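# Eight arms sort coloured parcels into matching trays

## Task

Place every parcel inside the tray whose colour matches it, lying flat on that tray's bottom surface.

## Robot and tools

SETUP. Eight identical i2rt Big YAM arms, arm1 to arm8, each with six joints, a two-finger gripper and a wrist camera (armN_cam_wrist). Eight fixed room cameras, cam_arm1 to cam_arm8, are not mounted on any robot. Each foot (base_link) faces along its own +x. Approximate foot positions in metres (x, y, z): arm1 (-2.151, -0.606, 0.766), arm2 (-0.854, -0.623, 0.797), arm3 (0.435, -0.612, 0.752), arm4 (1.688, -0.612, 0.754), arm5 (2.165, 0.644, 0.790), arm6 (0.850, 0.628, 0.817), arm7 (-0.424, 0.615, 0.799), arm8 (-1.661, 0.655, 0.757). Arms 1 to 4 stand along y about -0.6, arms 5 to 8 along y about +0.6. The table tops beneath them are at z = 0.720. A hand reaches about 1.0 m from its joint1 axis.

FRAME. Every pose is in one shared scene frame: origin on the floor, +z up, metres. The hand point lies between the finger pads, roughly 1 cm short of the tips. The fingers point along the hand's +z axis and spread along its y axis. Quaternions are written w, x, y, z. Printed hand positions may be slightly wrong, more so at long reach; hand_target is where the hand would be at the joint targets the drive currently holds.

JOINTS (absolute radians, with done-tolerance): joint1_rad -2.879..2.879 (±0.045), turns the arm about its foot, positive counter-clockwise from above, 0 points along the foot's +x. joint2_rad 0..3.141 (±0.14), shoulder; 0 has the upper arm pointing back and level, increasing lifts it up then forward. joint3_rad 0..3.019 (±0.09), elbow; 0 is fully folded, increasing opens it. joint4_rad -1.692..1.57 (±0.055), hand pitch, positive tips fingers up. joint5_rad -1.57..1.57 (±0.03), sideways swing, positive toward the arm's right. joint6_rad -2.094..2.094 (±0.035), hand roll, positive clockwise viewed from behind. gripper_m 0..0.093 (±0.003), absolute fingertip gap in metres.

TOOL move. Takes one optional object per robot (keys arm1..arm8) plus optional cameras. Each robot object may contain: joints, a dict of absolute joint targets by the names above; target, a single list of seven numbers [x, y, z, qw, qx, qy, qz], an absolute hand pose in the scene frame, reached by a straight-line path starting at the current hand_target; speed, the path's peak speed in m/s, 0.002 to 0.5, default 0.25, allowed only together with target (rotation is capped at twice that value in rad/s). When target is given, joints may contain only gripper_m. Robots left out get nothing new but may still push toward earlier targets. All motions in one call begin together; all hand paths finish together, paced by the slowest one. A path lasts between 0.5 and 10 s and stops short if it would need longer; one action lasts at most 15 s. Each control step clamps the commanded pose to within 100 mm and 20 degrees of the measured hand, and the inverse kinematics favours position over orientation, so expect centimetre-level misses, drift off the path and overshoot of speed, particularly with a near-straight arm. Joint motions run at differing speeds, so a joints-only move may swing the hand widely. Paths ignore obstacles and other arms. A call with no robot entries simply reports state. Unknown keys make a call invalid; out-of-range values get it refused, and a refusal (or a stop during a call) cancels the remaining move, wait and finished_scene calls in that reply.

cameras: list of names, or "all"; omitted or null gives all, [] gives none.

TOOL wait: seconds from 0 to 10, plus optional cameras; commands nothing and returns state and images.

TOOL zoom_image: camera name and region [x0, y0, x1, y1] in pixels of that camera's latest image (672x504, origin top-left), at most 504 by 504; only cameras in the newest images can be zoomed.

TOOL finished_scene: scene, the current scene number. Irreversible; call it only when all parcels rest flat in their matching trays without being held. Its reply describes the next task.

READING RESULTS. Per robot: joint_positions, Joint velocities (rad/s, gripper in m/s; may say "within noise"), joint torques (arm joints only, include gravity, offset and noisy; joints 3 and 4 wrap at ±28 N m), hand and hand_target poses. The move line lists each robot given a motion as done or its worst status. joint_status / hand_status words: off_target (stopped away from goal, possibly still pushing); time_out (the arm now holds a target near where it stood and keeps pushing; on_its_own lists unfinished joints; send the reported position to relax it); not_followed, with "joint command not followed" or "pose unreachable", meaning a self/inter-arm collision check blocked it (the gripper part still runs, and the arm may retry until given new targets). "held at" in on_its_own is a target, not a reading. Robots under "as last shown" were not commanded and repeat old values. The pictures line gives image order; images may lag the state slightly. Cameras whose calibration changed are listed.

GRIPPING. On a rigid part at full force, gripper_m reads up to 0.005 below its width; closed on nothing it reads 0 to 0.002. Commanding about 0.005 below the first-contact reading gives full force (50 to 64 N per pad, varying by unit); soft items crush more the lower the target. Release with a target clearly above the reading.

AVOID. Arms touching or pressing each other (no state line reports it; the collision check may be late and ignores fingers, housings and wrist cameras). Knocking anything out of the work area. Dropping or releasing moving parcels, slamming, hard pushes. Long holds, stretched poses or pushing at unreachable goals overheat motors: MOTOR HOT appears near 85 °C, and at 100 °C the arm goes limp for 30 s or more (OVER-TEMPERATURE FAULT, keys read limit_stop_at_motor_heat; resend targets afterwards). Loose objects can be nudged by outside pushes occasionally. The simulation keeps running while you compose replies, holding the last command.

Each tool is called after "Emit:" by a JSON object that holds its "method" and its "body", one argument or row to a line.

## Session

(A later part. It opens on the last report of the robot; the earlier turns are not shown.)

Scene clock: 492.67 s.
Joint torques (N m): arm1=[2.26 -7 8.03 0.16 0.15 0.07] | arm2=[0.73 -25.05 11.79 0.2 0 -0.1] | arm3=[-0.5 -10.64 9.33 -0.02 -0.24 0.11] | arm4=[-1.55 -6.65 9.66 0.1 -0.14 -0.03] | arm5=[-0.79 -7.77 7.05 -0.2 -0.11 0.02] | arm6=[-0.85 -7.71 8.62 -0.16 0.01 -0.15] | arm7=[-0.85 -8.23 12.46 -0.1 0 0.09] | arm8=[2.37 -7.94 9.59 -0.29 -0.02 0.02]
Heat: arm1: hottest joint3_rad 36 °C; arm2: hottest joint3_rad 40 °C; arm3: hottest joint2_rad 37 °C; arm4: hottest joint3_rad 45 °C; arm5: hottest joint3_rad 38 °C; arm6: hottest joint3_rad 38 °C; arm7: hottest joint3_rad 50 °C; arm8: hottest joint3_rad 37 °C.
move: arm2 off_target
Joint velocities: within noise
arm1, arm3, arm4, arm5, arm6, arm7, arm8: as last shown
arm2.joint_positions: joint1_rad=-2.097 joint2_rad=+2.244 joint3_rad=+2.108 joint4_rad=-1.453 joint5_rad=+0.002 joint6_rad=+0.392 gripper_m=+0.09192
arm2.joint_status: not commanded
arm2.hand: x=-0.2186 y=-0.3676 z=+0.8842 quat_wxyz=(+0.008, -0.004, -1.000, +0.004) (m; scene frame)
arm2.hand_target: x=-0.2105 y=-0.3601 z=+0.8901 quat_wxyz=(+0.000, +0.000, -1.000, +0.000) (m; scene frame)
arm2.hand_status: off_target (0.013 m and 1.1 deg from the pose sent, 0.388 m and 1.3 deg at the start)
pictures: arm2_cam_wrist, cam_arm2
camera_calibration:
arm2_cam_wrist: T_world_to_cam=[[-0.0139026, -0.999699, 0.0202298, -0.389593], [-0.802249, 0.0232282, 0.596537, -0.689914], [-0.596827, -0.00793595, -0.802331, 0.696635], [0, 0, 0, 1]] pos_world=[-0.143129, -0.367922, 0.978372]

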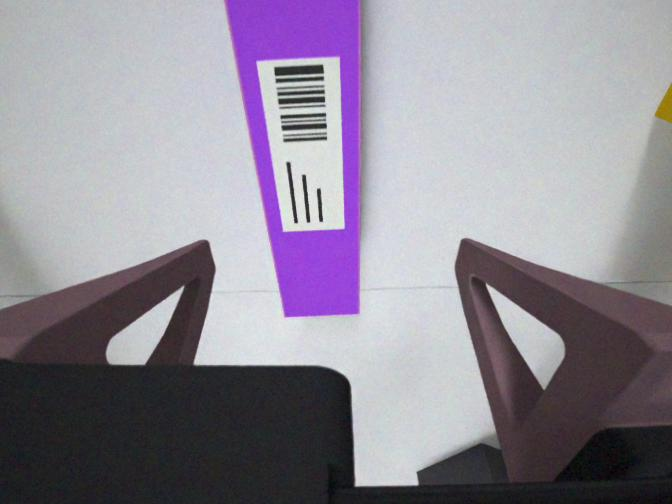

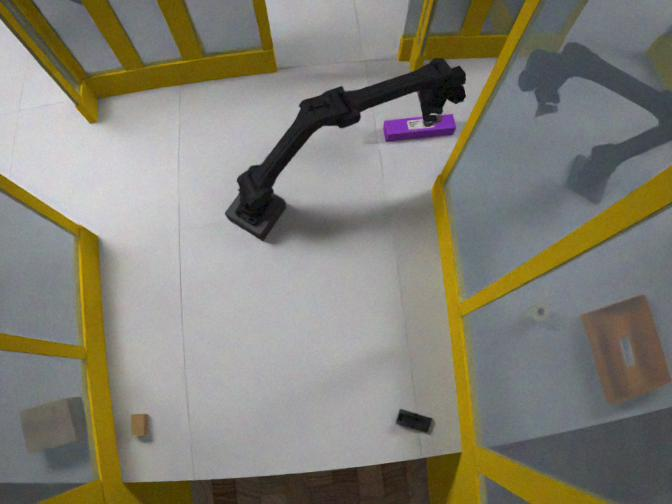

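Emit:
{"method": "move", "body": {
  "arm2": {"target":[-0.23,-0.349,0.766,0,0,1,0],"speed":0.15},
  "cameras": []
}}

Emit:
{"method": "move", "body": {
  "arm2": {"joints":{"gripper_m":0.045}},
  "cameras": []
}}

Emit:
{"method": "move", "body": {
  "arm2": {"target":[-0.24,-0.356,0.95,0,0,1,0],"speed":0.25},
  "cameras": []
}}

Emit:
{"method": "move", "body": {
  "arm2": {"target":[-0.51,-0.485,1.1,0,0,1,0],"speed":0.25},
  "cameras": []
}}

Emit:
{"method": "move", "body": {
  "arm2": {"joints":{"joint1_rad":-1.424,"joint6_rad":-0.51}},
  "cameras": []
}}

Emit:
{"method": "move", "body": {
  "arm2": {"target":[-0.499,0.007,0.93,0,-0.7071,0.7071,0],"speed":0.25},
  "cameras": ["cam_arm2","arm2_cam_wrist"]
}}

Scene clock: 510.63 s.
Joint torques (N m): arm1=[2.37 -7.12 7.99 0.1 0.15 0.07] | arm2=[0.56 -25.35 7.9 0.92 -0.01 0.1] | arm3=[-0.44 -10.58 9.37 -0.02 -0.23 0.12] | arm4=[-1.55 -6.71 9.66 0.1 -0.14 -0.03] | arm5=[-0.73 -7.59 7.12 -0.06 -0.11 0.02] | arm6=[-0.79 -7.59 8.59 -0.17 0.01 -0.15] | arm7=[-0.85 -8.29 12.41 -0.17 0 0.09] | arm8=[2.08 -8.06 9.59 -0.29 -0.03 0.02]
Heat: arm1: hottest joint3_rad 35 °C; arm2: hottest joint3_rad 40 °C; arm3: hottest joint2_rad 35 °C; arm4: hottest joint3_rad 45 °C; arm5: hottest joint3_rad 38 °C; arm6: hottest joint3_rad 38 °C; arm7: hottest joint3_rad 50 °C; arm8: hottest joint3_rad 37 °C.
move: arm2 done
Joint velocities: within noise
arm1, arm3, arm4, arm5, arm6, arm7, arm8: as last shown
arm2.joint_positions: joint1_rad=-2.073 joint2_rad=+2.305 joint3_rad=+1.919 joint4_rad=-1.186 joint5_rad=+0.002 joint6_rad=+0.401 gripper_m=+0.09192
arm2.joint_status: not commanded
arm2.hand: x=-0.2301 y=-0.3539 z=+0.7741 quat_wxyz=(+0.000, +0.004, -1.000, +0.001) (m; scene frame)
arm2.hand_target: x=-0.2301 y=-0.3491 z=+0.7661 quat_wxyz=(+0.000, +0.000, -1.000, +0.000) (m; scene frame)
arm2.hand_status: done (0.010 m and 0.4 deg from the pose sent, 0.120 m and 1.2 deg at the start)
pictures: none
No camera images: "cameras" was empty.

Scene clock: 511.23 s.
Joint torques (N m): arm1=[2.61 -6.89 8.01 0.12 0.15 0.08] | arm2=[0.73 -25.23 8.01 0.9 0 0.07] | arm3=[-0.44 -10.7 9.36 -0.01 -0.23 0.11] | arm4=[-1.55 -6.71 9.66 0.12 -0.14 -0.03] | arm5=[-0.67 -8.12 7.1 -0.16 -0.06 0.04] | arm6=[-0.79 -7.71 8.61 -0.14 0.01 -0.15] | arm7=[-0.73 -8.23 12.42 -0.13 -0.02 0.09] | arm8=[2.2 -8.29 9.54 -0.27 -0.02 0.01]
Heat: arm1: hottest joint3_rad 35 °C; arm2: hottest joint3_rad 40 °C; arm3: hottest joint2_rad 35 °C; arm4: hottest joint3_rad 45 °C; arm5: hottest joint3_rad 38 °C; arm6: hottest joint3_rad 38 °C; arm7: hottest joint3_rad 50 °C; arm8: hottest joint3_rad 37 °C.
move: arm2 off_target
Joint velocities: within noise
arm1, arm3, arm4, arm5, arm6, arm7, arm8: as last shown
arm2.joint_positions: joint1_rad=-2.073 joint2_rad=+2.305 joint3_rad=+1.919 joint4_rad=-1.186 joint5_rad=+0.002 joint6_rad=+0.401 gripper_m=+0.05851
arm2.joint_status: gripper_m off_target (ended at +0.05855, target +0.04500)
arm2.hand: x=-0.2300 y=-0.3539 z=+0.7741 quat_wxyz=(+0.000, +0.003, -1.000, +0.000) (m; scene frame)
arm2.hand_target: x=-0.2301 y=-0.3491 z=+0.7661 quat_wxyz=(+0.000, +0.000, -1.000, +0.000) (m; scene frame)
arm2.hand_status: not commanded
pictures: none
No camera images: "cameras" was empty.

Scene clock: 512.83 s.
Joint torques (N m): arm1=[2.14 -7.3 8.05 0.06 0.17 0.08] | arm2=[0.56 -23.77 11.92 0.08 0 0.04] | arm3=[-0.44 -10.58 9.33 -0.01 -0.24 0.11] | arm4=[-1.55 -6.71 9.65 0.1 -0.14 -0.03] | arm5=[-1.2 -7.36 6.99 -0.14 -0.1 0.01] | arm6=[-0.79 -7.59 8.61 -0.14 0.01 -0.15] | arm7=[-0.73 -8.23 12.42 -0.13 0.01 0.08] | arm8=[2.37 -8.06 9.57 -0.34 -0.03 0.02]
Heat: arm1: hottest joint3_rad 35 °C; arm2: hottest joint3_rad 40 °C; arm3: hottest joint2_rad 35 °C; arm4: hottest joint3_rad 45 °C; arm5: hottest joint3_rad 38 °C; arm6: hottest joint3_rad 38 °C; arm7: hottest joint3_rad 51 °C; arm8: hottest joint3_rad 37 °C.
move: arm2 off_target
Joint velocities: within noise
arm1, arm3, arm5, arm6, arm7, arm8: as last shown
arm2.joint_positions: joint1_rad=-2.073 joint2_rad=+2.137 joint3_rad=+2.080 joint4_rad=-1.533 joint5_rad=+0.002 joint6_rad=+0.401 gripper_m=+0.05852
arm2.joint_status: not commanded
arm2.hand: x=-0.2488 y=-0.3622 z=+0.9438 quat_wxyz=(+0.008, +0.003, -1.000, +0.004) (m; scene frame)
arm2.hand_target: x=-0.2405 y=-0.3562 z=+0.9501 quat_wxyz=(+0.000, +0.000, -1.000, +0.000) (m; scene frame)
arm2.hand_status: off_target (0.012 m and 1.1 deg from the pose sent, 0.176 m and 0.4 deg at the start)
arm4.joint_positions: joint1_rad=-1.888 joint2_rad=+1.272 joint3_rad=+1.493 joint4_rad=-1.686 joint5_rad=-0.014 joint6_rad=+0.009 gripper_m=+0.09191
arm4.joint_status: not commanded
arm4.hand: x=+1.9150 y=-0.9079 z=+1.1054 quat_wxyz=(-0.047, -0.454, -0.890, +0.024) (m; scene frame)
arm4.hand_target: x=+1.9100 y=-0.9100 z=+1.0993 quat_wxyz=(-0.036, -0.457, -0.889, +0.018) (m; scene frame)
arm4.hand_status: not commanded
pictures: none
No camera images: "cameras" was empty.

Scene clock: 515.03 s.
Joint torques (N m): arm1=[2.2 -7.47 7.99 0.18 0.16 0.07] | arm2=[-0.44 -10.52 8.38 0.18 0 -0.18] | arm3=[-0.44 -10.7 9.35 -0.02 -0.23 0.11] | arm4=[-1.49 -6.65 9.66 0.1 -0.14 -0.03] | arm5=[-0.56 -7.24 7.1 -0.17 -0.05 0.05] | arm6=[-0.79 -7.59 8.59 -0.14 0.01 -0.15] | arm7=[-0.85 -8.18 12.45 -0.12 0 0.08] | arm8=[2.26 -7.88 9.51 -0.28 -0.02 0]
Heat: arm1: hottest joint3_rad 35 °C; arm2: hottest joint3_rad 40 °C; arm3: hottest joint2_rad 35 °C; arm4: hottest joint3_rad 45 °C; arm5: hottest joint3_rad 38 °C; arm6: hottest joint3_rad 38 °C; arm7: hottest joint3_rad 51 °C; arm8: hottest joint3_rad 37 °C.
move: arm2 done
Joint velocities: within noise
arm1, arm3, arm4, arm5, arm6, arm8: as last shown
arm2.joint_positions: joint1_rad=-2.089 joint2_rad=+1.304 joint3_rad=+1.402 joint4_rad=-1.651 joint5_rad=+0.002 joint6_rad=+0.398 gripper_m=+0.05852
arm2.joint_status: not commanded
arm2.hand: x=-0.5099 y=-0.4819 z=+1.1029 quat_wxyz=(-0.009, -0.003, -1.000, -0.003) (m; scene frame)
arm2.hand_target: x=-0.5101 y=-0.4850 z=+1.1001 quat_wxyz=(+0.000, +0.000, -1.000, +0.000) (m; scene frame)
arm2.hand_status: done (0.004 m and 1.1 deg from the pose sent, 0.328 m and 1.1 deg at the start)
arm7.joint_positions: joint1_rad=-1.055 joint2_rad=+1.255 joint3_rad=+1.425 joint4_rad=-1.639 joint5_rad=-0.002 joint6_rad=-0.126 gripper_m=+0.09210
arm7.joint_status: not commanded
arm7.hand: x=-0.4693 y=+0.2467 z=+1.1300 quat_wxyz=(-0.031, -0.705, -0.707, +0.039) (m; scene frame)
arm7.hand_target: x=-0.4715 y=+0.2462 z=+1.1414 quat_wxyz=(-0.036, -0.705, -0.706, +0.047) (m; scene frame)
arm7.hand_status: not commanded
pictures: none
No camera images: "cameras" was empty.

Scene clock: 516.97 s.
Joint torques (N m): arm1=[2.61 -7 7.95 0.12 0.16 0.07] | arm2=[0.67 -10.58 8.36 0.18 -0.08 -0.22] | arm3=[-0.5 -10.64 9.37 0.01 -0.23 0.11] | arm4=[-1.49 -6.71 9.66 0.1 -0.14 -0.03] | arm5=[-0.85 -7.65 7.15 -0.05 -0.1 0] | arm6=[-0.79 -7.59 8.59 -0.14 0.01 -0.14] | arm7=[-0.73 -8.18 12.42 -0.13 0 0.08] | arm8=[2.32 -8.12 9.57 -0.29 -0.02 0.03]
Heat: arm1: hottest joint3_rad 35 °C; arm2: hottest joint3_rad 40 °C; arm3: hottest joint2_rad 35 °C; arm4: hottest joint3_rad 45 °C; arm5: hottest joint3_rad 38 °C; arm6: hottest joint3_rad 38 °C; arm7: hottest joint3_rad 51 °C; arm8: hottest joint3_rad 37 °C.
move: arm2 done
Joint velocities: within noise
arm1, arm3, arm4, arm5, arm6, arm7, arm8: as last shown
arm2.joint_positions: joint1_rad=-1.429 joint2_rad=+1.305 joint3_rad=+1.402 joint4_rad=-1.651 joint5_rad=+0.002 joint6_rad=-0.496 gripper_m=+0.05852
arm2.joint_status: all done
arm2.hand: x=-0.6687 y=-0.3004 z=+1.1027 quat_wxyz=(-0.009, +0.699, -0.715, -0.002) (m; scene frame)
arm2.hand_target: x=-0.6712 y=-0.3007 z=+1.1003 quat_wxyz=(+0.000, +0.706, -0.709, +0.000) (m; scene frame)
arm2.hand_status: not commanded
pictures: none
No camera images: "cameras" was empty.

Scene clock: 519.73 s.
Joint torques (N m): arm1=[2.67 -7.3 7.95 0.12 0.15 0.07] | arm2=[0.79 -25.58 12.21 0.17 -0.08 -0.2] | arm3=[-0.38 -10.64 9.36 -0.05 -0.23 0.11] | arm4=[-1.55 -6.71 9.66 0.1 -0.14 -0.03] | arm5=[-1.14 -7.88 7.09 -0.03 -0.11 0.04] | arm6=[-0.73 -7.59 8.59 -0.14 0.01 -0.15] | arm7=[-0.97 -8.35 12.38 -0.13 -0.01 0.08] | arm8=[2.32 -8.06 9.55 -0.31 -0.02 0.01]
Heat: arm1: hottest joint3_rad 35 °C; arm2: hottest joint3_rad 40 °C; arm3: hottest joint2_rad 35 °C; arm4: hottest joint3_rad 45 °C; arm5: hottest joint3_rad 38 °C; arm6: hottest joint3_rad 38 °C; arm7: hottest joint3_rad 51 °C; arm8: hottest joint3_rad 37 °C.
move: arm2 off_target
Joint velocities: within noise
arm1, arm3, arm4, arm7: as last shown
arm2.joint_positions: joint1_rad=-1.429 joint2_rad=+2.355 joint3_rad=+2.417 joint4_rad=-1.650 joint5_rad=+0.002 joint6_rad=-0.499 gripper_m=+0.05852
arm2.joint_status: not commanded
arm2.hand: x=-0.4991 y=-0.0032 z=+0.9265 quat_wxyz=(+0.008, +0.700, -0.714, +0.003) (m; scene frame)
arm2.hand_target: x=-0.4992 y=+0.0065 z=+0.9300 quat_wxyz=(-0.001, +0.707, -0.707, +0.000) (m; scene frame)
arm2.hand_status: off_target (0.011 m and 1.5 deg from the pose sent, 0.391 m and 1.7 deg at the start)
arm5.joint_positions: joint1_rad=+1.570 joint2_rad=+1.329 joint3_rad=+1.442 joint4_rad=-1.666 joint5_rad=+0.000 joint6_rad=-0.270 gripper_m=+0.09188
arm5.joint_status: not commanded
arm5.hand: x=+2.0646 y=+0.2743 z=+1.0994 quat_wxyz=(+0.004, +0.704, +0.710, -0.004) (m; scene frame)
arm5.hand_target: x=+2.0650 y=+0.2760 z=+1.1000 quat_wxyz=(+0.000, +0.707, +0.707, +0.000) (m; scene frame)
arm5.hand_status: not commanded
arm6.joint_positions: joint1_rad=-1.170 joint2_rad=+1.310 joint3_rad=+1.336 joint4_rad=-1.601 joint5_rad=+0.000 joint6_rad=-0.214 gripper_m=+0.09189
arm6.joint_status: not commanded
arm6.hand: x=+0.7704 y=+0.2666 z=+1.0951 quat_wxyz=(+0.001, -0.708, -0.706, -0.002) (m; scene frame)
arm6.hand_target: x=+0.7701 y=+0.2700 z=+1.0999 quat_wxyz=(+0.000, -0.707, -0.707, +0.000) (m; scene frame)
arm6.hand_status: not commanded
arm8.joint_positions: joint1_rad=+0.338 joint2_rad=+1.286 joint3_rad=+1.490 joint4_rad=-1.672 joint5_rad=-0.002 joint6_rad=-0.268 gripper_m=+0.09193
arm8.joint_status: not commanded
arm8.hand: x=-1.7619 y=+0.2893 z=+1.1037 quat_wxyz=(-0.026, -0.706, -0.706, +0.044) (m; scene frame)
arm8.hand_target: x=-1.7600 y=+0.2899 z=+1.0994 quat_wxyz=(-0.021, -0.706, -0.707, +0.037) (m; scene frame)
arm8.hand_status: not commanded
pictures: arm2_cam_wrist, cam_arm2
camera_calibration:
arm2_cam_wrist: T_world_to_cam=[[0.999652, -0.0257524, 0.00569085, 0.492339], [-0.0240813, -0.80327, 0.595129, -0.561551], [-0.0107547, -0.595059, -0.80361, 0.857905], [0, 0, 0, 1]] pos_world=[-0.496464, 0.0721059, 1.02081]

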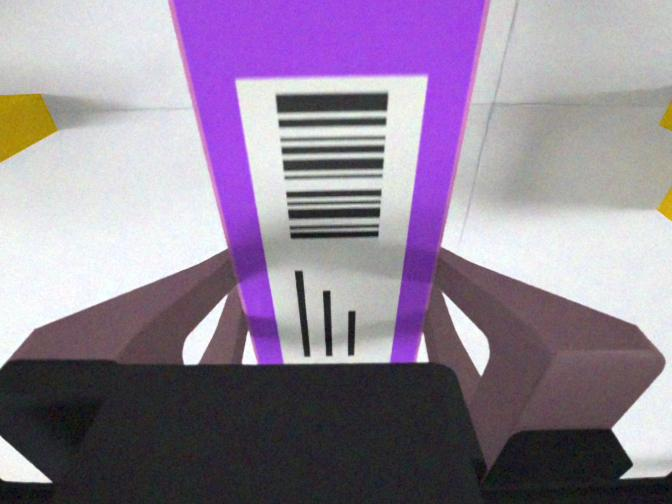

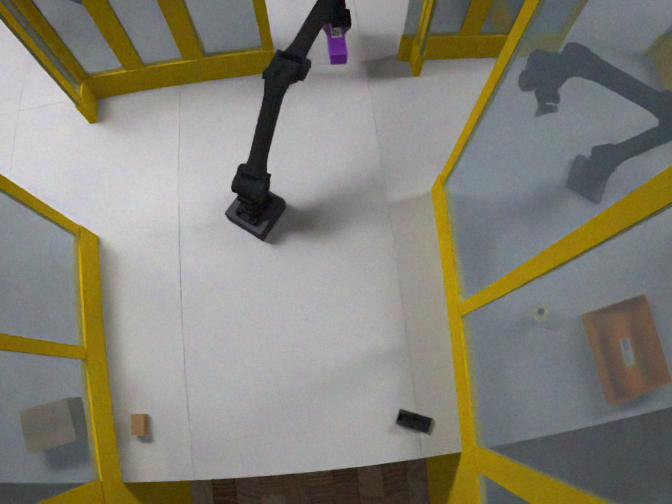

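Emit:
{"method": "move", "body": {
  "arm2": {"target":[-0.499,0.009,0.762,0,-0.7071,0.7071,0],"speed":0.15},
  "cameras": []
}}

Emit:
{"method": "move", "body": {
  "arm2": {"joints":{"gripper_m":0.092}},
  "cameras": []
}}

Emit:
{"method": "move", "body": {
  "arm2": {"target":[-0.502,0.0,0.94,0,-0.7071,0.7071,0],"speed":0.25},
  "cameras": []
}}

Emit:
{"method": "move", "body": {
  "arm2": {"target":[-0.67,-0.3,1.1,0,-0.7071,0.7071,0],"speed":0.3},
  "cameras": []
}}

Emit:
{"method": "move", "body": {
  "arm7": {"target":[-0.503,-0.003,0.89,0,0.7071,0.7071,0],"speed":0.25},
  "cameras": ["arm7_cam_wrist","cam_arm7"]
}}

Scene clock: 528.87 s.
Joint torques (N m): arm1=[2.49 -6.95 8.06 0.2 0.17 0.09] | arm2=[0.73 -26.23 8.61 0.96 -0.13 -0.19] | arm3=[-0.38 -10.64 9.33 -0.01 -0.23 0.11] | arm4=[-1.49 -6.71 9.66 0.1 -0.14 -0.03] | arm5=[-0.44 -7.41 7.1 -0.2 -0.05 0.03] | arm6=[-0.91 -7.65 8.61 -0.16 0.01 -0.15] | arm7=[-0.67 -8.06 12.48 -0.13 0 0.09] | arm8=[2.37 -8.12 9.57 -0.29 -0.03 0.01]
Heat: arm1: hottest joint3_rad 35 °C; arm2: hottest joint3_rad 41 °C; arm3: hottest joint3_rad 35 °C; arm4: hottest joint3_rad 45 °C; arm5: hottest joint3_rad 38 °C; arm6: hottest joint3_rad 38 °C; arm7: hottest joint3_rad 51 °C; arm8: hottest joint3_rad 37 °C.
move: arm2 off_target
Joint velocities: within noise
arm1.joint_positions: joint1_rad=-1.515 joint2_rad=+1.292 joint3_rad=+1.477 joint4_rad=-1.675 joint5_rad=+0.005 joint6_rad=-0.025 gripper_m=+0.09189
arm1.joint_status: not commanded
arm1.hand: x=-2.2899 y=-0.9549 z=+1.1075 quat_wxyz=(-0.025, -0.817, -0.575, +0.036) (m; scene frame)
arm1.hand_target: x=-2.2851 y=-0.9550 z=+1.0995 quat_wxyz=(-0.016, -0.816, -0.578, +0.024) (m; scene frame)
arm1.hand_status: not commanded
arm2.joint_positions: joint1_rad=-1.428 joint2_rad=+2.433 joint3_rad=+2.165 joint4_rad=-1.299 joint5_rad=+0.003 joint6_rad=-0.499 gripper_m=+0.05853
arm2.joint_status: not commanded
arm2.hand: x=-0.4957 y=+0.0048 z=+0.7764 quat_wxyz=(-0.003, +0.700, -0.714, +0.000) (m; scene frame)
arm2.hand_target: x=-0.4991 y=+0.0086 z=+0.7623 quat_wxyz=(+0.000, +0.707, -0.707, +0.000) (m; scene frame)
arm2.hand_status: off_target (0.015 m and 1.1 deg from the pose sent, 0.165 m and 1.5 deg at the start)
arm3.joint_positions: joint1_rad=+0.237 joint2_rad=+1.276 joint3_rad=+1.487 joint4_rad=-1.674 joint5_rad=-0.004 joint6_rad=-0.384 gripper_m=+0.09198
arm3.joint_status: not commanded
arm3.hand: x=+0.0826 y=-0.4766 z=+1.0987 quat_wxyz=(-0.021, +0.999, +0.006, -0.048) (m; scene frame)
arm3.hand_target: x=+0.0839 y=-0.4789 z=+1.0994 quat_wxyz=(-0.018, +0.999, +0.000, -0.045) (m; scene frame)
arm3.hand_status: not commanded
arm4, arm5, arm6, arm7, arm8: as last shown
pictures: none
No camera images: "cameras" was empty.

Scene clock: 529.50 s.
Joint torques (N m): arm1=[2.61 -7.36 8.08 0.09 0.16 0.07] | arm2=[0.73 -26.23 8.61 0.91 -0.13 -0.19] | arm3=[-0.5 -10.7 9.36 -0.03 -0.24 0.11] | arm4=[-1.55 -6.71 9.66 0.1 -0.14 -0.03] | arm5=[-0.73 -7.53 7.02 -0.08 -0.1 0.07] | arm6=[-0.85 -7.65 8.61 -0.16 0.01 -0.15] | arm7=[-0.79 -8.23 12.44 -0.13 0 0.08] | arm8=[2.32 -8.12 9.57 -0.29 -0.03 0]
Heat: arm1: hottest joint3_rad 35 °C; arm2: hottest joint3_rad 41 °C; arm3: hottest joint3_rad 35 °C; arm4: hottest joint3_rad 45 °C; arm5: hottest joint3_rad 38 °C; arm6: hottest joint3_rad 38 °C; arm7: hottest joint3_rad 51 °C; arm8: hottest joint3_rad 37 °C.
move: arm2 done
Joint velocities: within noise
arm1, arm3, arm4, arm5, arm6, arm7, arm8: as last shown
arm2.joint_positions: joint1_rad=-1.428 joint2_rad=+2.433 joint3_rad=+2.165 joint4_rad=-1.298 joint5_rad=+0.003 joint6_rad=-0.499 gripper_m=+0.09182
arm2.joint_status: all done
arm2.hand: x=-0.4956 y=+0.0050 z=+0.7761 quat_wxyz=(-0.003, +0.700, -0.714, +0.000) (m; scene frame)
arm2.hand_target: x=-0.4990 y=+0.0086 z=+0.7622 quat_wxyz=(+0.000, +0.707, -0.707, +0.000) (m; scene frame)
arm2.hand_status: not commanded
pictures: none
No camera images: "cameras" was empty.

Scene clock: 531.33 s.
Joint torques (N m): arm1=[2.43 -7.24 8.02 0.05 0.15 0.08] | arm2=[0.56 -25.58 12.11 0.09 -0.12 -0.2] | arm3=[-0.38 -10.64 9.37 -0.03 -0.23 0.11] | arm4=[-1.55 -6.71 9.65 0.12 -0.14 -0.03] | arm5=[-0.32 -8.06 7.05 -0.09 -0.09 0.06] | arm6=[-0.85 -7.65 8.59 -0.16 0.01 -0.15] | arm7=[-0.79 -8.18 12.42 -0.13 0 0.08] | arm8=[2.49 -8 9.54 -0.28 -0.04 0.02]
Heat: arm1: hottest joint3_rad 35 °C; arm2: hottest joint3_rad 41 °C; arm3: hottest joint2_rad 34 °C; arm4: hottest joint3_rad 45 °C; arm5: hottest joint3_rad 38 °C; arm6: hottest joint3_rad 38 °C; arm7: hottest joint3_rad 51 °C; arm8: hottest joint3_rad 37 °C.
move: arm2 done
Joint velocities: within noise
arm1, arm3, arm4, arm5, arm6, arm7, arm8: as last shown
arm2.joint_positions: joint1_rad=-1.428 joint2_rad=+2.320 joint3_rad=+2.381 joint4_rad=-1.648 joint5_rad=+0.003 joint6_rad=-0.500 gripper_m=+0.09192
arm2.joint_status: not commanded
arm2.hand: x=-0.5036 y=-0.0093 z=+0.9369 quat_wxyz=(+0.007, +0.701, -0.713, +0.003) (m; scene frame)
arm2.hand_target: x=-0.5022 y=-0.0005 z=+0.9401 quat_wxyz=(-0.001, +0.707, -0.707, +0.000) (m; scene frame)
arm2.hand_status: done (0.010 m and 1.3 deg from the pose sent, 0.164 m and 1.1 deg at the start)
pictures: none
No camera images: "cameras" was empty.

Scene clock: 533.47 s.
Joint torques (N m): arm1=[2.43 -7.36 8.03 0.09 0.19 0.06] | arm2=[0.32 -10.11 8.25 0.2 -0.13 -0.19] | arm3=[-0.38 -10.64 9.35 -0.03 -0.23 0.11] | arm4=[-1.55 -6.71 9.66 0.1 -0.14 -0.03] | arm5=[-1.14 -7.12 7.1 -0.13 -0.06 0.05] | arm6=[-0.79 -7.71 8.59 -0.14 0 -0.15] | arm7=[-0.73 -8.35 12.44 -0.1 0 0.08] | arm8=[2.26 -8.41 9.51 -0.24 -0.02 0.01]
Heat: arm1: hottest joint3_rad 35 °C; arm2: hottest joint3_rad 41 °C; arm3: hottest joint2_rad 34 °C; arm4: hottest joint3_rad 45 °C; arm5: hottest joint3_rad 38 °C; arm6: hottest joint3_rad 38 °C; arm7: hottest joint3_rad 51 °C; arm8: hottest joint3_rad 37 °C.
move: arm2 done
Joint velocities: within noise
arm1, arm3, arm4, arm5, arm6, arm7, arm8: as last shown
arm2.joint_positions: joint1_rad=-1.428 joint2_rad=+1.303 joint3_rad=+1.407 joint4_rad=-1.651 joint5_rad=+0.003 joint6_rad=-0.502 gripper_m=+0.09192
arm2.joint_status: not commanded
arm2.hand: x=-0.6687 y=-0.2997 z=+1.1050 quat_wxyz=(-0.012, +0.702, -0.712, -0.002) (m; scene frame)
arm2.hand_target: x=-0.6700 y=-0.3001 z=+1.1002 quat_wxyz=(+0.000, +0.707, -0.707, +0.000) (m; scene frame)
arm2.hand_status: done (0.005 m and 1.6 deg from the pose sent, 0.373 m and 1.3 deg at the start)
pictures: none
No camera images: "cameras" was empty.

Scene clock: 535.87 s.
Joint torques (N m): arm1=[2.32 -7.36 7.95 0.08 0.16 0.08] | arm2=[0.38 -10.11 8.27 0.2 -0.13 -0.19] | arm3=[-0.44 -10.58 9.33 -0.02 -0.23 0.11] | arm4=[-1.55 -6.71 9.66 0.1 -0.14 -0.03] | arm5=[-1.03 -7.47 7.08 -0.05 -0.04 0.04] | arm6=[-0.73 -7.71 8.59 -0.14 0.01 -0.14] | arm7=[-0.73 -16.15 14.69 -0.14 -0.03 0.11] | arm8=[2.73 -8.18 9.61 -0.27 -0.01 0.03]
Heat: arm1: hottest joint3_rad 35 °C; arm2: hottest joint3_rad 41 °C; arm3: hottest joint2_rad 34 °C; arm4: hottest joint3_rad 45 °C; arm5: hottest joint3_rad 38 °C; arm6: hottest joint3_rad 38 °C; arm7: hottest joint3_rad 51 °C; arm8: hottest joint3_rad 37 °C.
move: arm7 off_target
Joint velocities: within noise
arm1, arm2, arm3, arm5, arm6, arm8: as last shown
arm2.joint_positions: joint1_rad=-1.428 joint2_rad=+1.303 joint3_rad=+1.407 joint4_rad=-1.651 joint5_rad=+0.003 joint6_rad=-0.503 gripper_m=+0.09192
arm4.joint_positions: joint1_rad=-1.888 joint2_rad=+1.272 joint3_rad=+1.493 joint4_rad=-1.686 joint5_rad=-0.014 joint6_rad=+0.009 gripper_m=+0.09191
arm4.joint_status: not commanded
arm4.hand: x=+1.9150 y=-0.9079 z=+1.1054 quat_wxyz=(-0.047, -0.454, -0.890, +0.024) (m; scene frame)
arm4.hand_target: x=+1.9100 y=-0.9100 z=+1.0993 quat_wxyz=(-0.036, -0.457, -0.889, +0.018) (m; scene frame)
arm4.hand_status: not commanded
arm7.joint_positions: joint1_rad=-1.055 joint2_rad=+2.024 joint3_rad=+1.711 joint4_rad=-1.297 joint5_rad=-0.002 joint6_rad=-0.126 gripper_m=+0.09210
arm7.joint_status: not commanded
arm7.hand: x=-0.4981 y=+0.0167 z=+0.8756 quat_wxyz=(+0.012, -0.706, -0.708, -0.017) (m; scene frame)
arm7.hand_target: x=-0.5028 y=-0.0019 z=+0.8903 quat_wxyz=(+0.000, -0.707, -0.707, +0.000) (m; scene frame)
arm7.hand_status: off_target (0.025 m and 2.4 deg from the pose sent, 0.348 m and 5.7 deg at the start)
pictures: arm7_cam_wrist, cam_arm7
camera_calibration:
arm7_cam_wrist: T_world_to_cam=[[-0.99981, -0.0183375, 0.00654243, -0.506577], [-0.0106674, 0.797048, 0.603822, -0.541016], [-0.0162872, 0.603638, -0.797092, 0.801018], [0, 0, 0, 1]] pos_world=[-0.499206, -0.061599, 0.968477]

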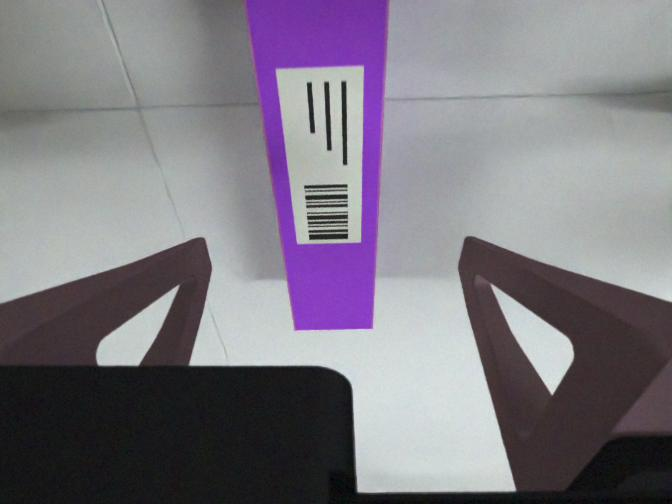

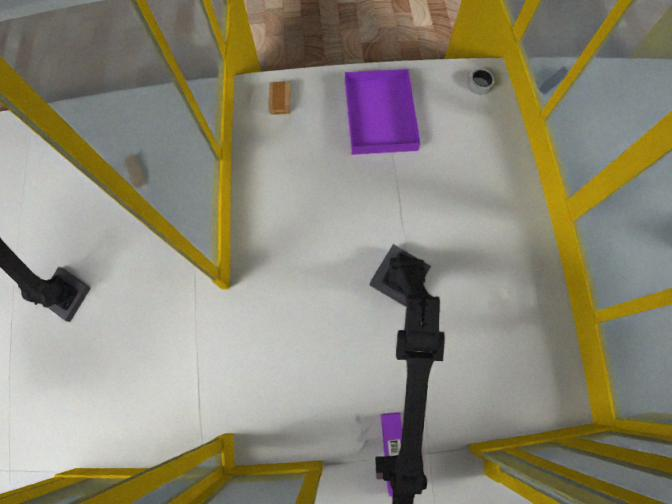

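Emit:
{"method": "move", "body": {
  "arm7": {"target":[-0.502,0.027,0.766,0,0.7071,0.7071,0],"speed":0.15},
  "cameras": []
}}

Emit:
{"method": "move", "body": {
  "arm7": {"joints":{"gripper_m":0.045}},
  "cameras": []
}}

Emit:
{"method": "move", "body": {
  "arm7": {"target":[-0.5,0.04,0.95,0,0.7071,0.7071,0],"speed":0.25},
  "cameras": []
}}

Emit:
{"method": "move", "body": {
  "arm7": {"target":[-0.47,0.25,1.1,0,0.7071,0.7071,0],"speed":0.25},
  "cameras": []
}}

Emit:
{"method": "move", "body": {
  "arm7": {"joints":{"joint1_rad":2.166,"joint6_rad":0.0}},
  "cameras": []
}}

Emit:
{"method": "move", "body": {
  "arm7": {"target":[-0.395,1.285,0.89,0,-0.6934,0.7206,0],"speed":0.3},
  "cameras": ["arm7_cam_wrist","cam_arm7"]
}}

Emit:
{"method": "zoom_image", "body": {
  "camera": "cam_arm7",
  "region": [320, 50, 440, 170]
}}

Scene clock: 558.10 s.
Joint torques (N m): arm1=[2.14 -7.12 7.98 0.06 0.17 0.05] | arm2=[0.38 -10.11 8.25 0.2 -0.13 -0.19] | arm3=[-0.5 -10.58 9.35 -0.01 -0.23 0.11] | arm4=[-1.55 -6.71 9.65 0.12 -0.14 -0.03] | arm5=[-0.56 -7.53 7.05 -0.12 -0.07 0.02] | arm6=[-0.79 -7.65 8.59 -0.16 0.02 -0.14] | arm7=[-1.14 -15.79 7.9 0.55 -0.03 0.06] | arm8=[2.08 -7.82 9.58 -0.34 -0.04 0.01]
Heat: arm1: hottest joint3_rad 35 °C; arm2: hottest joint3_rad 39 °C; arm3: hottest joint3_rad 34 °C; arm4: hottest joint3_rad 45 °C; arm5: hottest joint3_rad 38 °C; arm6: hottest joint3_rad 38 °C; arm7: hottest joint3_rad 54 °C; arm8: hottest joint3_rad 37 °C.
move: arm7 off_target
Joint velocities: within noise
arm1, arm2, arm3, arm4, arm5, arm6, arm8: as last shown
arm7.joint_positions: joint1_rad=-1.055 joint2_rad=+2.089 joint3_rad=+1.534 joint4_rad=-1.004 joint5_rad=-0.002 joint6_rad=-0.126 gripper_m=+0.09210
arm7.joint_status: not commanded
arm7.hand: x=-0.4973 y=+0.0237 z=+0.7762 quat_wxyz=(-0.003, -0.706, -0.708, +0.003) (m; scene frame)
arm7.hand_target: x=-0.5018 y=+0.0271 z=+0.7661 quat_wxyz=(+0.000, -0.707, -0.707, +0.000) (m; scene frame)
arm7.hand_status: off_target (0.012 m and 0.5 deg from the pose sent, 0.110 m and 2.4 deg at the start)
pictures: none
No camera images: "cameras" was empty.

Scene clock: 558.70 s.
Joint torques (N m): arm1=[2.61 -7.3 8.05 0.18 0.16 0.06] | arm2=[0.32 -10.11 8.27 0.18 -0.13 -0.19] | arm3=[-0.5 -10.58 9.37 -0.01 -0.23 0.11] | arm4=[-1.49 -6.71 9.66 0.1 -0.14 -0.03] | arm5=[-1.26 -7.53 6.91 -0.2 -0.09 0.02] | arm6=[-0.79 -7.65 8.59 -0.14 0.01 -0.15] | arm7=[-1.03 -15.68 7.86 0.5 -0.04 0.07] | arm8=[2.43 -8.29 9.54 -0.34 -0.03 0.01]
Heat: arm1: hottest joint3_rad 35 °C; arm2: hottest joint3_rad 39 °C; arm3: hottest joint3_rad 34 °C; arm4: hottest joint3_rad 45 °C; arm5: hottest joint3_rad 38 °C; arm6: hottest joint3_rad 38 °C; arm7: hottest joint3_rad 53 °C; arm8: hottest joint3_rad 37 °C.
move: arm7 off_target
Joint velocities: within noise
arm1, arm2, arm3, arm4, arm5, arm6, arm8: as last shown
arm7.joint_positions: joint1_rad=-1.055 joint2_rad=+2.089 joint3_rad=+1.534 joint4_rad=-1.004 joint5_rad=-0.002 joint6_rad=-0.127 gripper_m=+0.05964
arm7.joint_status: gripper_m off_target (ended at +0.05967, target +0.04500)
arm7.hand: x=-0.4973 y=+0.0237 z=+0.7762 quat_wxyz=(-0.003, -0.706, -0.708, +0.003) (m; scene frame)
arm7.hand_target: x=-0.5018 y=+0.0271 z=+0.7661 quat_wxyz=(+0.000, -0.707, -0.707, +0.000) (m; scene frame)
arm7.hand_status: not commanded
pictures: none
No camera images: "cameras" was empty.

Scene clock: 560.30 s.
Joint torques (N m): arm1=[2.26 -7.18 7.97 0.02 0.19 0.06] | arm2=[0.32 -10.11 8.25 0.2 -0.13 -0.19] | arm3=[-0.38 -10.7 9.36 -0.02 -0.24 0.11] | arm4=[-1.55 -6.71 9.65 0.1 -0.14 -0.03] | arm5=[-0.91 -7.71 6.95 -0.23 -0.1 0.03] | arm6=[-0.85 -7.77 8.59 -0.14 0 -0.15] | arm7=[-1.03 -15.44 14.83 -0.39 -0.01 0.06] | arm8=[2.43 -8.12 9.58 -0.28 -0.03 0.01]
Heat: arm1: hottest joint3_rad 35 °C; arm2: hottest joint3_rad 39 °C; arm3: hottest joint3_rad 34 °C; arm4: hottest joint3_rad 45 °C; arm5: hottest joint3_rad 38 °C; arm6: hottest joint3_rad 38 °C; arm7: hottest joint3_rad 53 °C; arm8: hottest joint3_rad 37 °C.
move: arm7 off_target
Joint velocities: within noise
arm1, arm2, arm3, arm4: as last shown
arm5.joint_positions: joint1_rad=+1.570 joint2_rad=+1.329 joint3_rad=+1.442 joint4_rad=-1.666 joint5_rad=+0.000 joint6_rad=-0.270 gripper_m=+0.09188
arm5.joint_status: not commanded
arm5.hand: x=+2.0646 y=+0.2743 z=+1.0994 quat_wxyz=(+0.004, +0.704, +0.710, -0.004) (m; scene frame)
arm5.hand_target: x=+2.0650 y=+0.2760 z=+1.1000 quat_wxyz=(+0.000, +0.707, +0.707, +0.000) (m; scene frame)
arm5.hand_status: not commanded
arm6.joint_positions: joint1_rad=-1.170 joint2_rad=+1.310 joint3_rad=+1.336 joint4_rad=-1.601 joint5_rad=+0.000 joint6_rad=-0.214 gripper_m=+0.09189
arm6.joint_status: not commanded
arm6.hand: x=+0.7704 y=+0.2666 z=+1.0951 quat_wxyz=(+0.001, -0.708, -0.706, -0.002) (m; scene frame)
arm6.hand_target: x=+0.7701 y=+0.2700 z=+1.0999 quat_wxyz=(+0.000, -0.707, -0.707, +0.000) (m; scene frame)
arm6.hand_status: not commanded
arm7.joint_positions: joint1_rad=-1.055 joint2_rad=+1.880 joint3_rad=+1.634 joint4_rad=-1.367 joint5_rad=-0.002 joint6_rad=-0.127 gripper_m=+0.05964
arm7.joint_status: not commanded
arm7.hand: x=-0.4930 y=+0.0571 z=+0.9294 quat_wxyz=(+0.014, -0.706, -0.708, -0.018) (m; scene frame)
arm7.hand_target: x=-0.4998 y=+0.0412 z=+0.9502 quat_wxyz=(+0.000, -0.707, -0.707, +0.000) (m; scene frame)
arm7.hand_status: off_target (0.028 m and 2.6 deg from the pose sent, 0.175 m and 0.5 deg at the start)
arm8.joint_positions: joint1_rad=+0.338 joint2_rad=+1.286 joint3_rad=+1.490 joint4_rad=-1.672 joint5_rad=-0.002 joint6_rad=-0.268 gripper_m=+0.09193
arm8.joint_status: not commanded
arm8.hand: x=-1.7619 y=+0.2893 z=+1.1037 quat_wxyz=(-0.026, -0.706, -0.706, +0.044) (m; scene frame)
arm8.hand_target: x=-1.7600 y=+0.2899 z=+1.0994 quat_wxyz=(-0.021, -0.706, -0.707, +0.037) (m; scene frame)
arm8.hand_status: not commanded
pictures: none
No camera images: "cameras" was empty.

Scene clock: 562.17 s.
Joint torques (N m): arm1=[2.49 -7.47 8.03 0.16 0.14 0.08] | arm2=[0.38 -10.11 8.27 0.2 -0.13 -0.19] | arm3=[-0.38 -10.58 9.36 -0.02 -0.23 0.11] | arm4=[-1.55 -6.71 9.66 0.1 -0.14 -0.03] | arm5=[-0.67 -7.71 7.21 -0.08 -0.08 0.06] | arm6=[-0.85 -7.65 8.61 -0.13 0.01 -0.15] | arm7=[-0.5 -8.23 9.13 -0.23 -0.04 0.13] | arm8=[1.85 -7.94 9.58 -0.24 -0.03 0.01]
Heat: arm1: hottest joint3_rad 35 °C; arm2: hottest joint3_rad 39 °C; arm3: hottest joint3_rad 34 °C; arm4: hottest joint3_rad 45 °C; arm5: hottest joint3_rad 38 °C; arm6: hottest joint3_rad 38 °C; arm7: hottest joint3_rad 53 °C; arm8: hottest joint3_rad 37 °C.
move: arm7 done
Joint velocities: arm1=[within noise] | arm2=[within noise] | arm3=[within noise] | arm4=[within noise] | arm5=[within noise] | arm6=[within noise] | arm7=[-0.044 -0.005 0.002 -0.017 0.037 -0.051 -0.001] | arm8=[within noise]
arm1.joint_positions: joint1_rad=-1.515 joint2_rad=+1.292 joint3_rad=+1.477 joint4_rad=-1.675 joint5_rad=+0.005 joint6_rad=-0.025 gripper_m=+0.09189
arm1.joint_status: not commanded
arm1.hand: x=-2.2899 y=-0.9549 z=+1.1075 quat_wxyz=(-0.025, -0.817, -0.575, +0.036) (m; scene frame)
arm1.hand_target: x=-2.2851 y=-0.9550 z=+1.0995 quat_wxyz=(-0.016, -0.816, -0.578, +0.024) (m; scene frame)
arm1.hand_status: not commanded
arm2, arm4, arm5, arm6, arm8: as last shown
arm3.joint_positions: joint1_rad=+0.237 joint2_rad=+1.276 joint3_rad=+1.487 joint4_rad=-1.674 joint5_rad=-0.004 joint6_rad=-0.384 gripper_m=+0.09198
arm3.joint_status: not commanded
arm3.hand: x=+0.0826 y=-0.4766 z=+1.0987 quat_wxyz=(-0.021, +0.999, +0.006, -0.048) (m; scene frame)
arm3.hand_target: x=+0.0839 y=-0.4789 z=+1.0994 quat_wxyz=(-0.018, +0.999, +0.000, -0.045) (m; scene frame)
arm3.hand_status: not commanded
arm7.joint_positions: joint1_rad=-1.055 joint2_rad=+1.297 joint3_rad=+1.402 joint4_rad=-1.647 joint5_rad=-0.002 joint6_rad=-0.127 gripper_m=+0.05964
arm7.joint_status: not commanded
arm7.hand: x=-0.4695 y=+0.2453 z=+1.1057 quat_wxyz=(-0.008, -0.706, -0.708, +0.010) (m; scene frame)
arm7.hand_target: x=-0.4699 y=+0.2500 z=+1.1001 quat_wxyz=(+0.000, -0.707, -0.707, +0.000) (m; scene frame)
arm7.hand_status: done (0.007 m and 1.4 deg from the pose sent, 0.259 m and 2.6 deg at the start)
pictures: none
No camera images: "cameras" was empty.

Scene clock: 565.27 s.
Joint torques (N m): arm1=[2.49 -7.12 8.06 0.14 0.15 0.08] | arm2=[0.32 -10.17 8.27 0.18 -0.13 -0.2] | arm3=[-0.21 -10.7 9.36 0.01 -0.24 0.12] | arm4=[-1.49 -6.71 9.66 0.12 -0.14 -0.03] | arm5=[-0.79 -7.77 7.08 -0.09 -0.09 0.02] | arm6=[-0.85 -7.71 8.59 -0.14 0.01 -0.14] | arm7=[-0.97 -8.06 9.11 -0.24 0.01 0.21] | arm8=[2.43 -8.06 9.59 -0.31 -0.04 0.02]
Heat: arm1: hottest joint3_rad 35 °C; arm2: hottest joint3_rad 39 °C; arm3: hottest joint3_rad 34 °C; arm4: hottest joint3_rad 45 °C; arm5: hottest joint3_rad 38 °C; arm6: hottest joint3_rad 38 °C; arm7: hottest joint3_rad 53 °C; arm8: hottest joint3_rad 37 °C.
move: arm7 done
Joint velocities: within noise
arm1, arm2, arm3, arm4, arm5, arm6, arm8: as last shown
arm7.joint_positions: joint1_rad=+2.173 joint2_rad=+1.297 joint3_rad=+1.402 joint4_rad=-1.647 joint5_rad=-0.002 joint6_rad=-0.009 gripper_m=+0.05960
arm7.joint_status: all done
arm7.hand: x=-0.4094 y=+0.9854 z=+1.1076 quat_wxyz=(-0.010, +0.697, -0.717, -0.012) (m; scene frame)
arm7.hand_target: x=-0.4069 y=+0.9806 z=+1.1020 quat_wxyz=(-0.001, +0.691, -0.723, -0.002) (m; scene frame)
arm7.hand_status: not commanded
pictures: none
No camera images: "cameras" was empty.

Scene clock: 567.53 s.
Joint torques (N m): arm1=[2.26 -7.24 8.12 0.09 0.17 0.08] | arm2=[0.32 -10.11 8.27 0.18 -0.13 -0.19] | arm3=[-0.5 -10.58 9.37 -0.02 -0.23 0.11] | arm4=[-1.55 -6.71 9.66 0.12 -0.14 -0.03] | arm5=[-1.14 -7.71 7.13 -0.12 -0.1 0.04] | arm6=[-0.85 -7.77 8.58 -0.16 0.01 -0.15] | arm7=[-0.62 -17.55 15.17 -0.34 0.06 0.17] | arm8=[2.32 -7.94 9.52 -0.2 -0.03 0]
Heat: arm1: hottest joint3_rad 35 °C; arm2: hottest joint3_rad 39 °C; arm3: hottest joint3_rad 34 °C; arm4: hottest joint3_rad 45 °C; arm5: hottest joint3_rad 38 °C; arm6: hottest joint3_rad 38 °C; arm7: hottest joint3_rad 53 °C; arm8: hottest joint3_rad 37 °C.
move: arm7 off_target
Joint velocities: within noise
arm1, arm2, arm3, arm4, arm5, arm6, arm8: as last shown
arm7.joint_positions: joint1_rad=+2.173 joint2_rad=+2.169 joint3_rad=+1.940 joint4_rad=-1.385 joint5_rad=-0.002 joint6_rad=-0.009 gripper_m=+0.05960
arm7.joint_status: not commanded
arm7.hand: x=-0.3989 y=+1.2668 z=+0.8740 quat_wxyz=(+0.015, +0.697, -0.717, +0.013) (m; scene frame)
arm7.hand_target: x=-0.3951 y=+1.2838 z=+0.8901 quat_wxyz=(+0.000, +0.693, -0.721, +0.000) (m; scene frame)
arm7.hand_status: off_target (0.024 m and 2.4 deg from the pose sent, 0.371 m and 1.8 deg at the start)
pictures: arm7_cam_wrist, cam_arm7
camera_calibration:
arm7_cam_wrist: T_world_to_cam=[[0.999869, -0.0130114, 0.00965222, 0.403663], [-0.0162001, -0.797782, 0.602728, 0.483738], [-0.000141981, -0.602806, -0.797888, 1.58228], [0, 0, 0, 1]] pos_world=[-0.395549, 1.34498, 0.967025]

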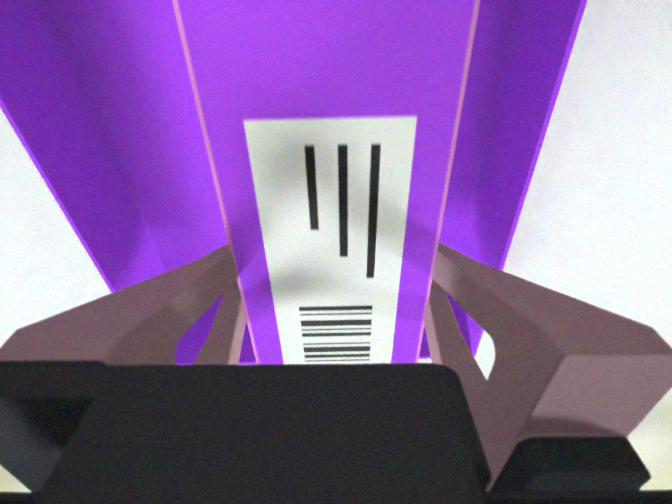

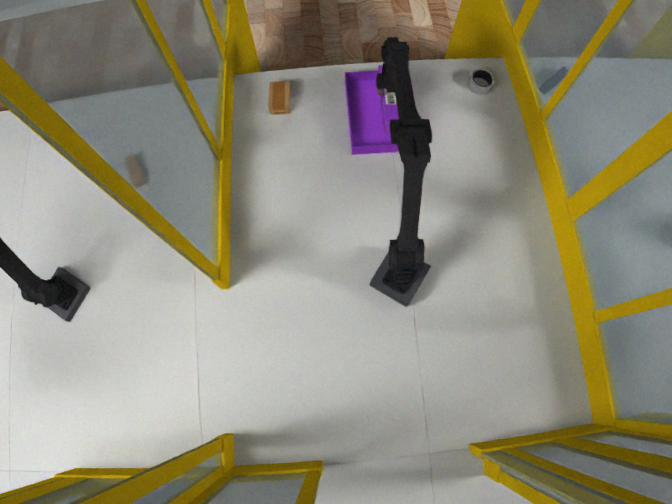

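Scaled by 4.200.

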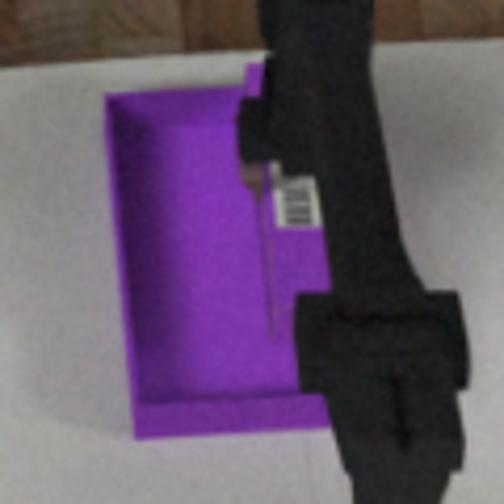

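Emit:
{"method": "move", "body": {
  "arm7": {"target":[-0.413,1.292,0.85,0,-0.6934,0.7206,0],"speed":0.15},
  "cameras": ["arm7_cam_wrist","cam_arm7"]
}}

Emit:
{"method": "zoom_image", "body": {
  "camera": "cam_arm7",
  "region": [320, 50, 440, 170]
}}

Scene clock: 581.97 s.
Joint torques (N m): arm1=[2.26 -7.47 8.08 0.09 0.15 0.09] | arm2=[0.32 -10.11 8.25 0.2 -0.13 -0.19] | arm3=[-0.44 -10.7 9.35 -0.01 -0.23 0.11] | arm4=[-1.55 -6.71 9.65 0.1 -0.14 -0.03] | arm5=[-0.5 -7.47 7.12 -0.14 -0.07 0.06] | arm6=[-0.91 -7.59 8.59 -0.14 0.01 -0.15] | arm7=[0.15 -17.79 13.24 0.34 0.04 0.22] | arm8=[2.37 -8 9.52 -0.24 -0.02 0.01]
Heat: arm1: hottest joint3_rad 35 °C; arm2: hottest joint3_rad 39 °C; arm3: hottest joint3_rad 34 °C; arm4: hottest joint3_rad 45 °C; arm5: hottest joint3_rad 38 °C; arm6: hottest joint3_rad 38 °C; arm7: hottest joint3_rad 56 °C; arm8: hottest joint3_rad 37 °C.
move: arm7 off_target
Joint velocities: within noise
arm1, arm3, arm4, arm5, arm6, arm8: as last shown
arm2.joint_positions: joint1_rad=-1.428 joint2_rad=+1.303 joint3_rad=+1.407 joint4_rad=-1.651 joint5_rad=+0.003 joint6_rad=-0.503 gripper_m=+0.09192
arm2.joint_status: not commanded
arm2.hand: x=-0.6687 y=-0.2997 z=+1.1050 quat_wxyz=(-0.012, +0.702, -0.712, -0.002) (m; scene frame)
arm2.hand_target: x=-0.6700 y=-0.3001 z=+1.1002 quat_wxyz=(+0.000, +0.707, -0.707, +0.000) (m; scene frame)
arm2.hand_status: not commanded
arm7.joint_positions: joint1_rad=+2.190 joint2_rad=+2.217 joint3_rad=+1.940 joint4_rad=-1.337 joint5_rad=-0.002 joint6_rad=+0.014 gripper_m=+0.05960
arm7.joint_status: not commanded
arm7.hand: x=-0.4099 y=+1.2755 z=+0.8430 quat_wxyz=(+0.015, +0.695, -0.719, +0.013) (m; scene frame)
arm7.hand_target: x=-0.4132 y=+1.2912 z=+0.8503 quat_wxyz=(+0.000, +0.693, -0.721, +0.000) (m; scene frame)
arm7.hand_status: off_target (0.018 m and 2.3 deg from the pose sent, 0.038 m and 2.3 deg at the start)
pictures: arm7_cam_wrist, cam_arm7
camera_calibration:
arm7_cam_wrist: T_world_to_cam=[[0.999769, -0.0187092, 0.0106095, 0.421536], [-0.0213219, -0.797393, 0.603083, 0.50623], [-0.00282322, -0.60317, -0.797608, 1.56187], [0, 0, 0, 1]] pos_world=[-0.406235, 1.35362, 0.935989]

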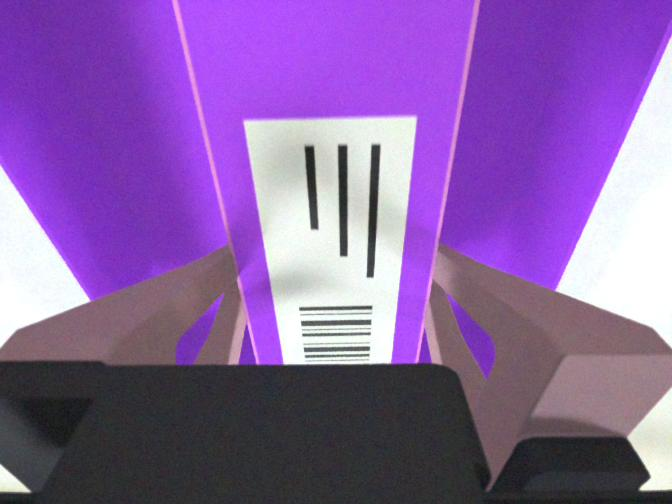

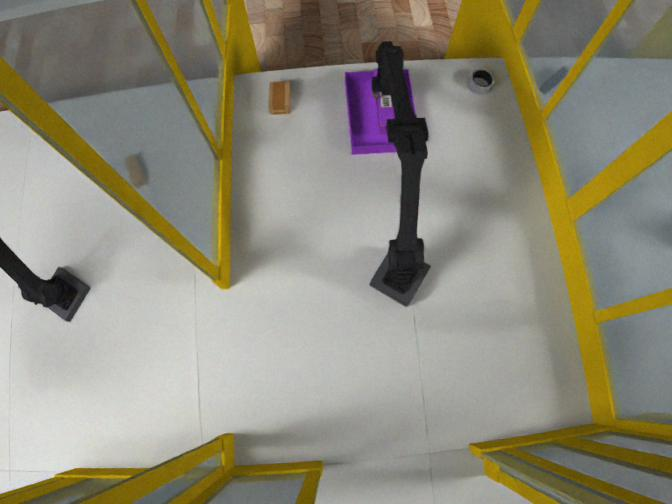

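Scaled by 4.200.

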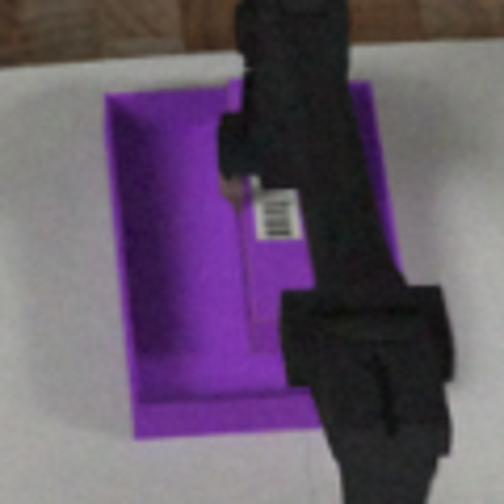

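Emit:
{"method": "move", "body": {
  "arm7": {"target":[-0.413,1.286,0.766,0,-0.6934,0.7206,0],"speed":0.12},
  "cameras": ["cam_arm7"]
}}

Emit:
{"method": "zoom_image", "body": {
  "camera": "cam_arm7",
  "region": [320, 50, 440, 170]
}}

Scene clock: 590.13 s.
Joint torques (N m): arm1=[2.43 -7.18 8.05 0.18 0.14 0.07] | arm2=[0.38 -10.11 8.27 0.2 -0.13 -0.19] | arm3=[-0.44 -10.52 9.39 -0.02 -0.24 0.11] | arm4=[-1.49 -6.71 9.66 0.1 -0.14 -0.03] | arm5=[-0.67 -7.47 7.13 -0.23 -0.07 0.04] | arm6=[-0.85 -7.65 8.59 -0.14 0.01 -0.14] | arm7=[0.26 -17.79 8.72 0.51 0.03 0.2] | arm8=[2.08 -8 9.59 -0.28 -0.02 0.01]
Heat: arm1: hottest joint3_rad 35 °C; arm2: hottest joint3_rad 38 °C; arm3: hottest joint3_rad 34 °C; arm4: hottest joint3_rad 45 °C; arm5: hottest joint3_rad 38 °C; arm6: hottest joint3_rad 38 °C; arm7: hottest joint3_rad 56 °C; arm8: hottest joint3_rad 37 °C.
move: arm7 off_target
Joint velocities: within noise
arm1, arm2, arm3, arm5, arm6, arm8: as last shown
arm4.joint_positions: joint1_rad=-1.888 joint2_rad=+1.272 joint3_rad=+1.493 joint4_rad=-1.686 joint5_rad=-0.014 joint6_rad=+0.009 gripper_m=+0.09191
arm4.joint_status: not commanded
arm4.hand: x=+1.9150 y=-0.9079 z=+1.1054 quat_wxyz=(-0.047, -0.454, -0.890, +0.024) (m; scene frame)
arm4.hand_target: x=+1.9100 y=-0.9100 z=+1.0993 quat_wxyz=(-0.036, -0.457, -0.889, +0.018) (m; scene frame)
arm4.hand_status: not commanded
arm7.joint_positions: joint1_rad=+2.190 joint2_rad=+2.276 joint3_rad=+1.876 joint4_rad=-1.160 joint5_rad=-0.002 joint6_rad=+0.015 gripper_m=+0.05962
arm7.joint_status: not commanded
arm7.hand: x=-0.4095 y=+1.2885 z=+0.7815 quat_wxyz=(-0.004, +0.694, -0.719, -0.006) (m; scene frame)
arm7.hand_target: x=-0.4129 y=+1.2856 z=+0.7661 quat_wxyz=(+0.000, +0.693, -0.721, +0.000) (m; scene frame)
arm7.hand_status: off_target (0.016 m and 0.9 deg from the pose sent, 0.078 m and 2.3 deg at the start)
pictures: cam_arm7

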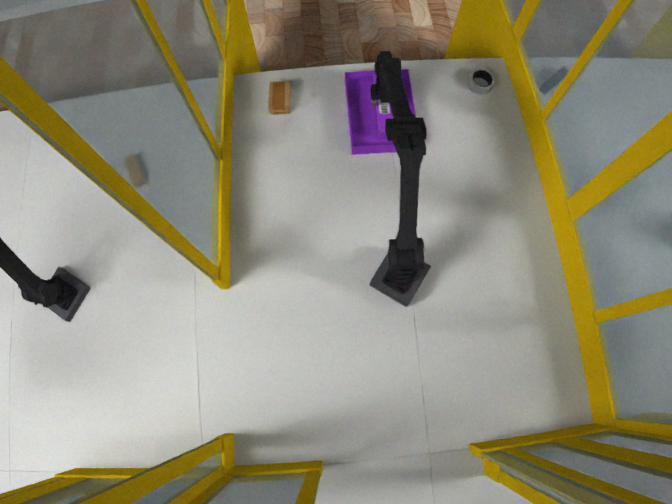

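Scaled by 4.200.

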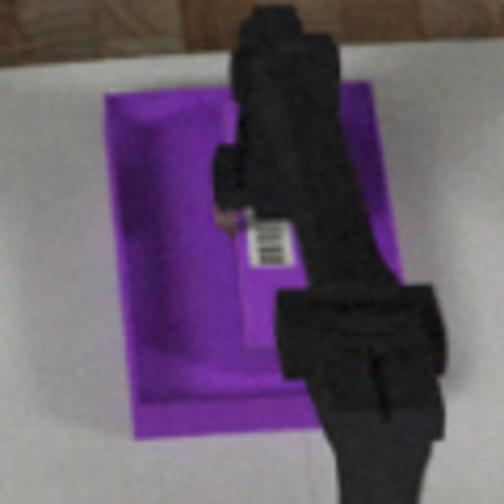

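Emit:
{"method": "move", "body": {
  "arm7": {"target":[-0.413,1.27,0.76,0,-0.6934,0.7206,0],"speed":0.1},
  "cameras": ["cam_arm7"]
}}

Emit:
{"method": "zoom_image", "body": {
  "camera": "cam_arm7",
  "region": [320, 50, 440, 170]
}}

Scene clock: 602.20 s.
Joint torques (N m): arm1=[2.2 -7.3 8.13 0.13 0.19 0.07] | arm2=[0.32 -10.11 8.27 0.2 -0.13 -0.19] | arm3=[-0.38 -10.64 9.36 -0.05 -0.24 0.11] | arm4=[-1.55 -6.71 9.66 0.12 -0.14 -0.03] | arm5=[-1.2 -8.12 7.09 -0.21 -0.08 0.04] | arm6=[-0.79 -7.59 8.59 -0.16 0.02 -0.14] | arm7=[0.09 -17.49 6.69 0.79 0 0.18] | arm8=[2.26 -8.29 9.48 -0.23 -0.03 0.02]
Heat: arm1: hottest joint3_rad 35 °C; arm2: hottest joint3_rad 38 °C; arm3: hottest joint3_rad 34 °C; arm4: hottest joint3_rad 45 °C; arm5: hottest joint3_rad 38 °C; arm6: hottest joint3_rad 38 °C; arm7: hottest joint3_rad 53 °C; arm8: hottest joint3_rad 37 °C.
move: arm7 off_target
Joint velocities: within noise
arm1, arm2, arm3, arm4, arm5, arm6, arm8: as last shown
arm7.joint_positions: joint1_rad=+2.190 joint2_rad=+2.248 joint3_rad=+1.819 joint4_rad=-1.119 joint5_rad=-0.001 joint6_rad=+0.015 gripper_m=+0.05962
arm7.joint_status: not commanded
arm7.hand: x=-0.4096 y=+1.2799 z=+0.7794 quat_wxyz=(-0.009, +0.694, -0.719, -0.010) (m; scene frame)
arm7.hand_target: x=-0.4128 y=+1.2697 z=+0.7604 quat_wxyz=(+0.000, +0.693, -0.721, +0.000) (m; scene frame)
arm7.hand_status: off_target (0.022 m and 1.5 deg from the pose sent, 0.029 m and 0.9 deg at the start)
pictures: cam_arm7

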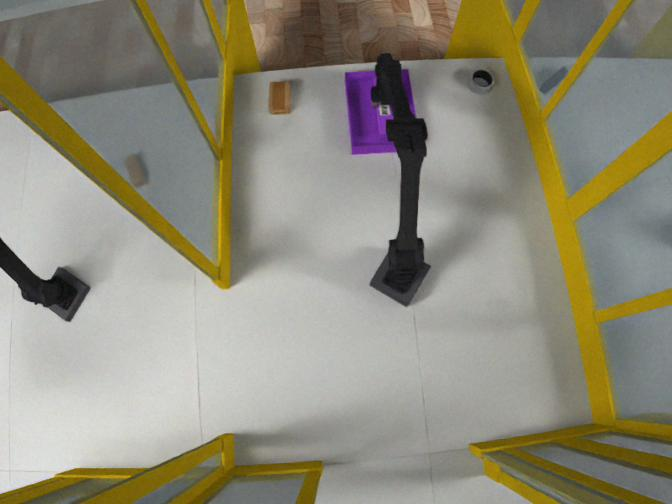

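Scaled by 4.200.

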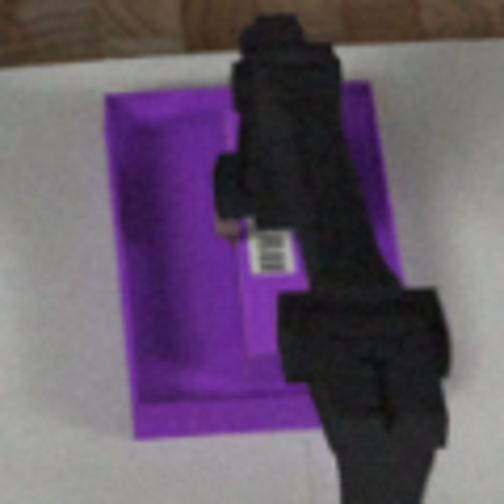

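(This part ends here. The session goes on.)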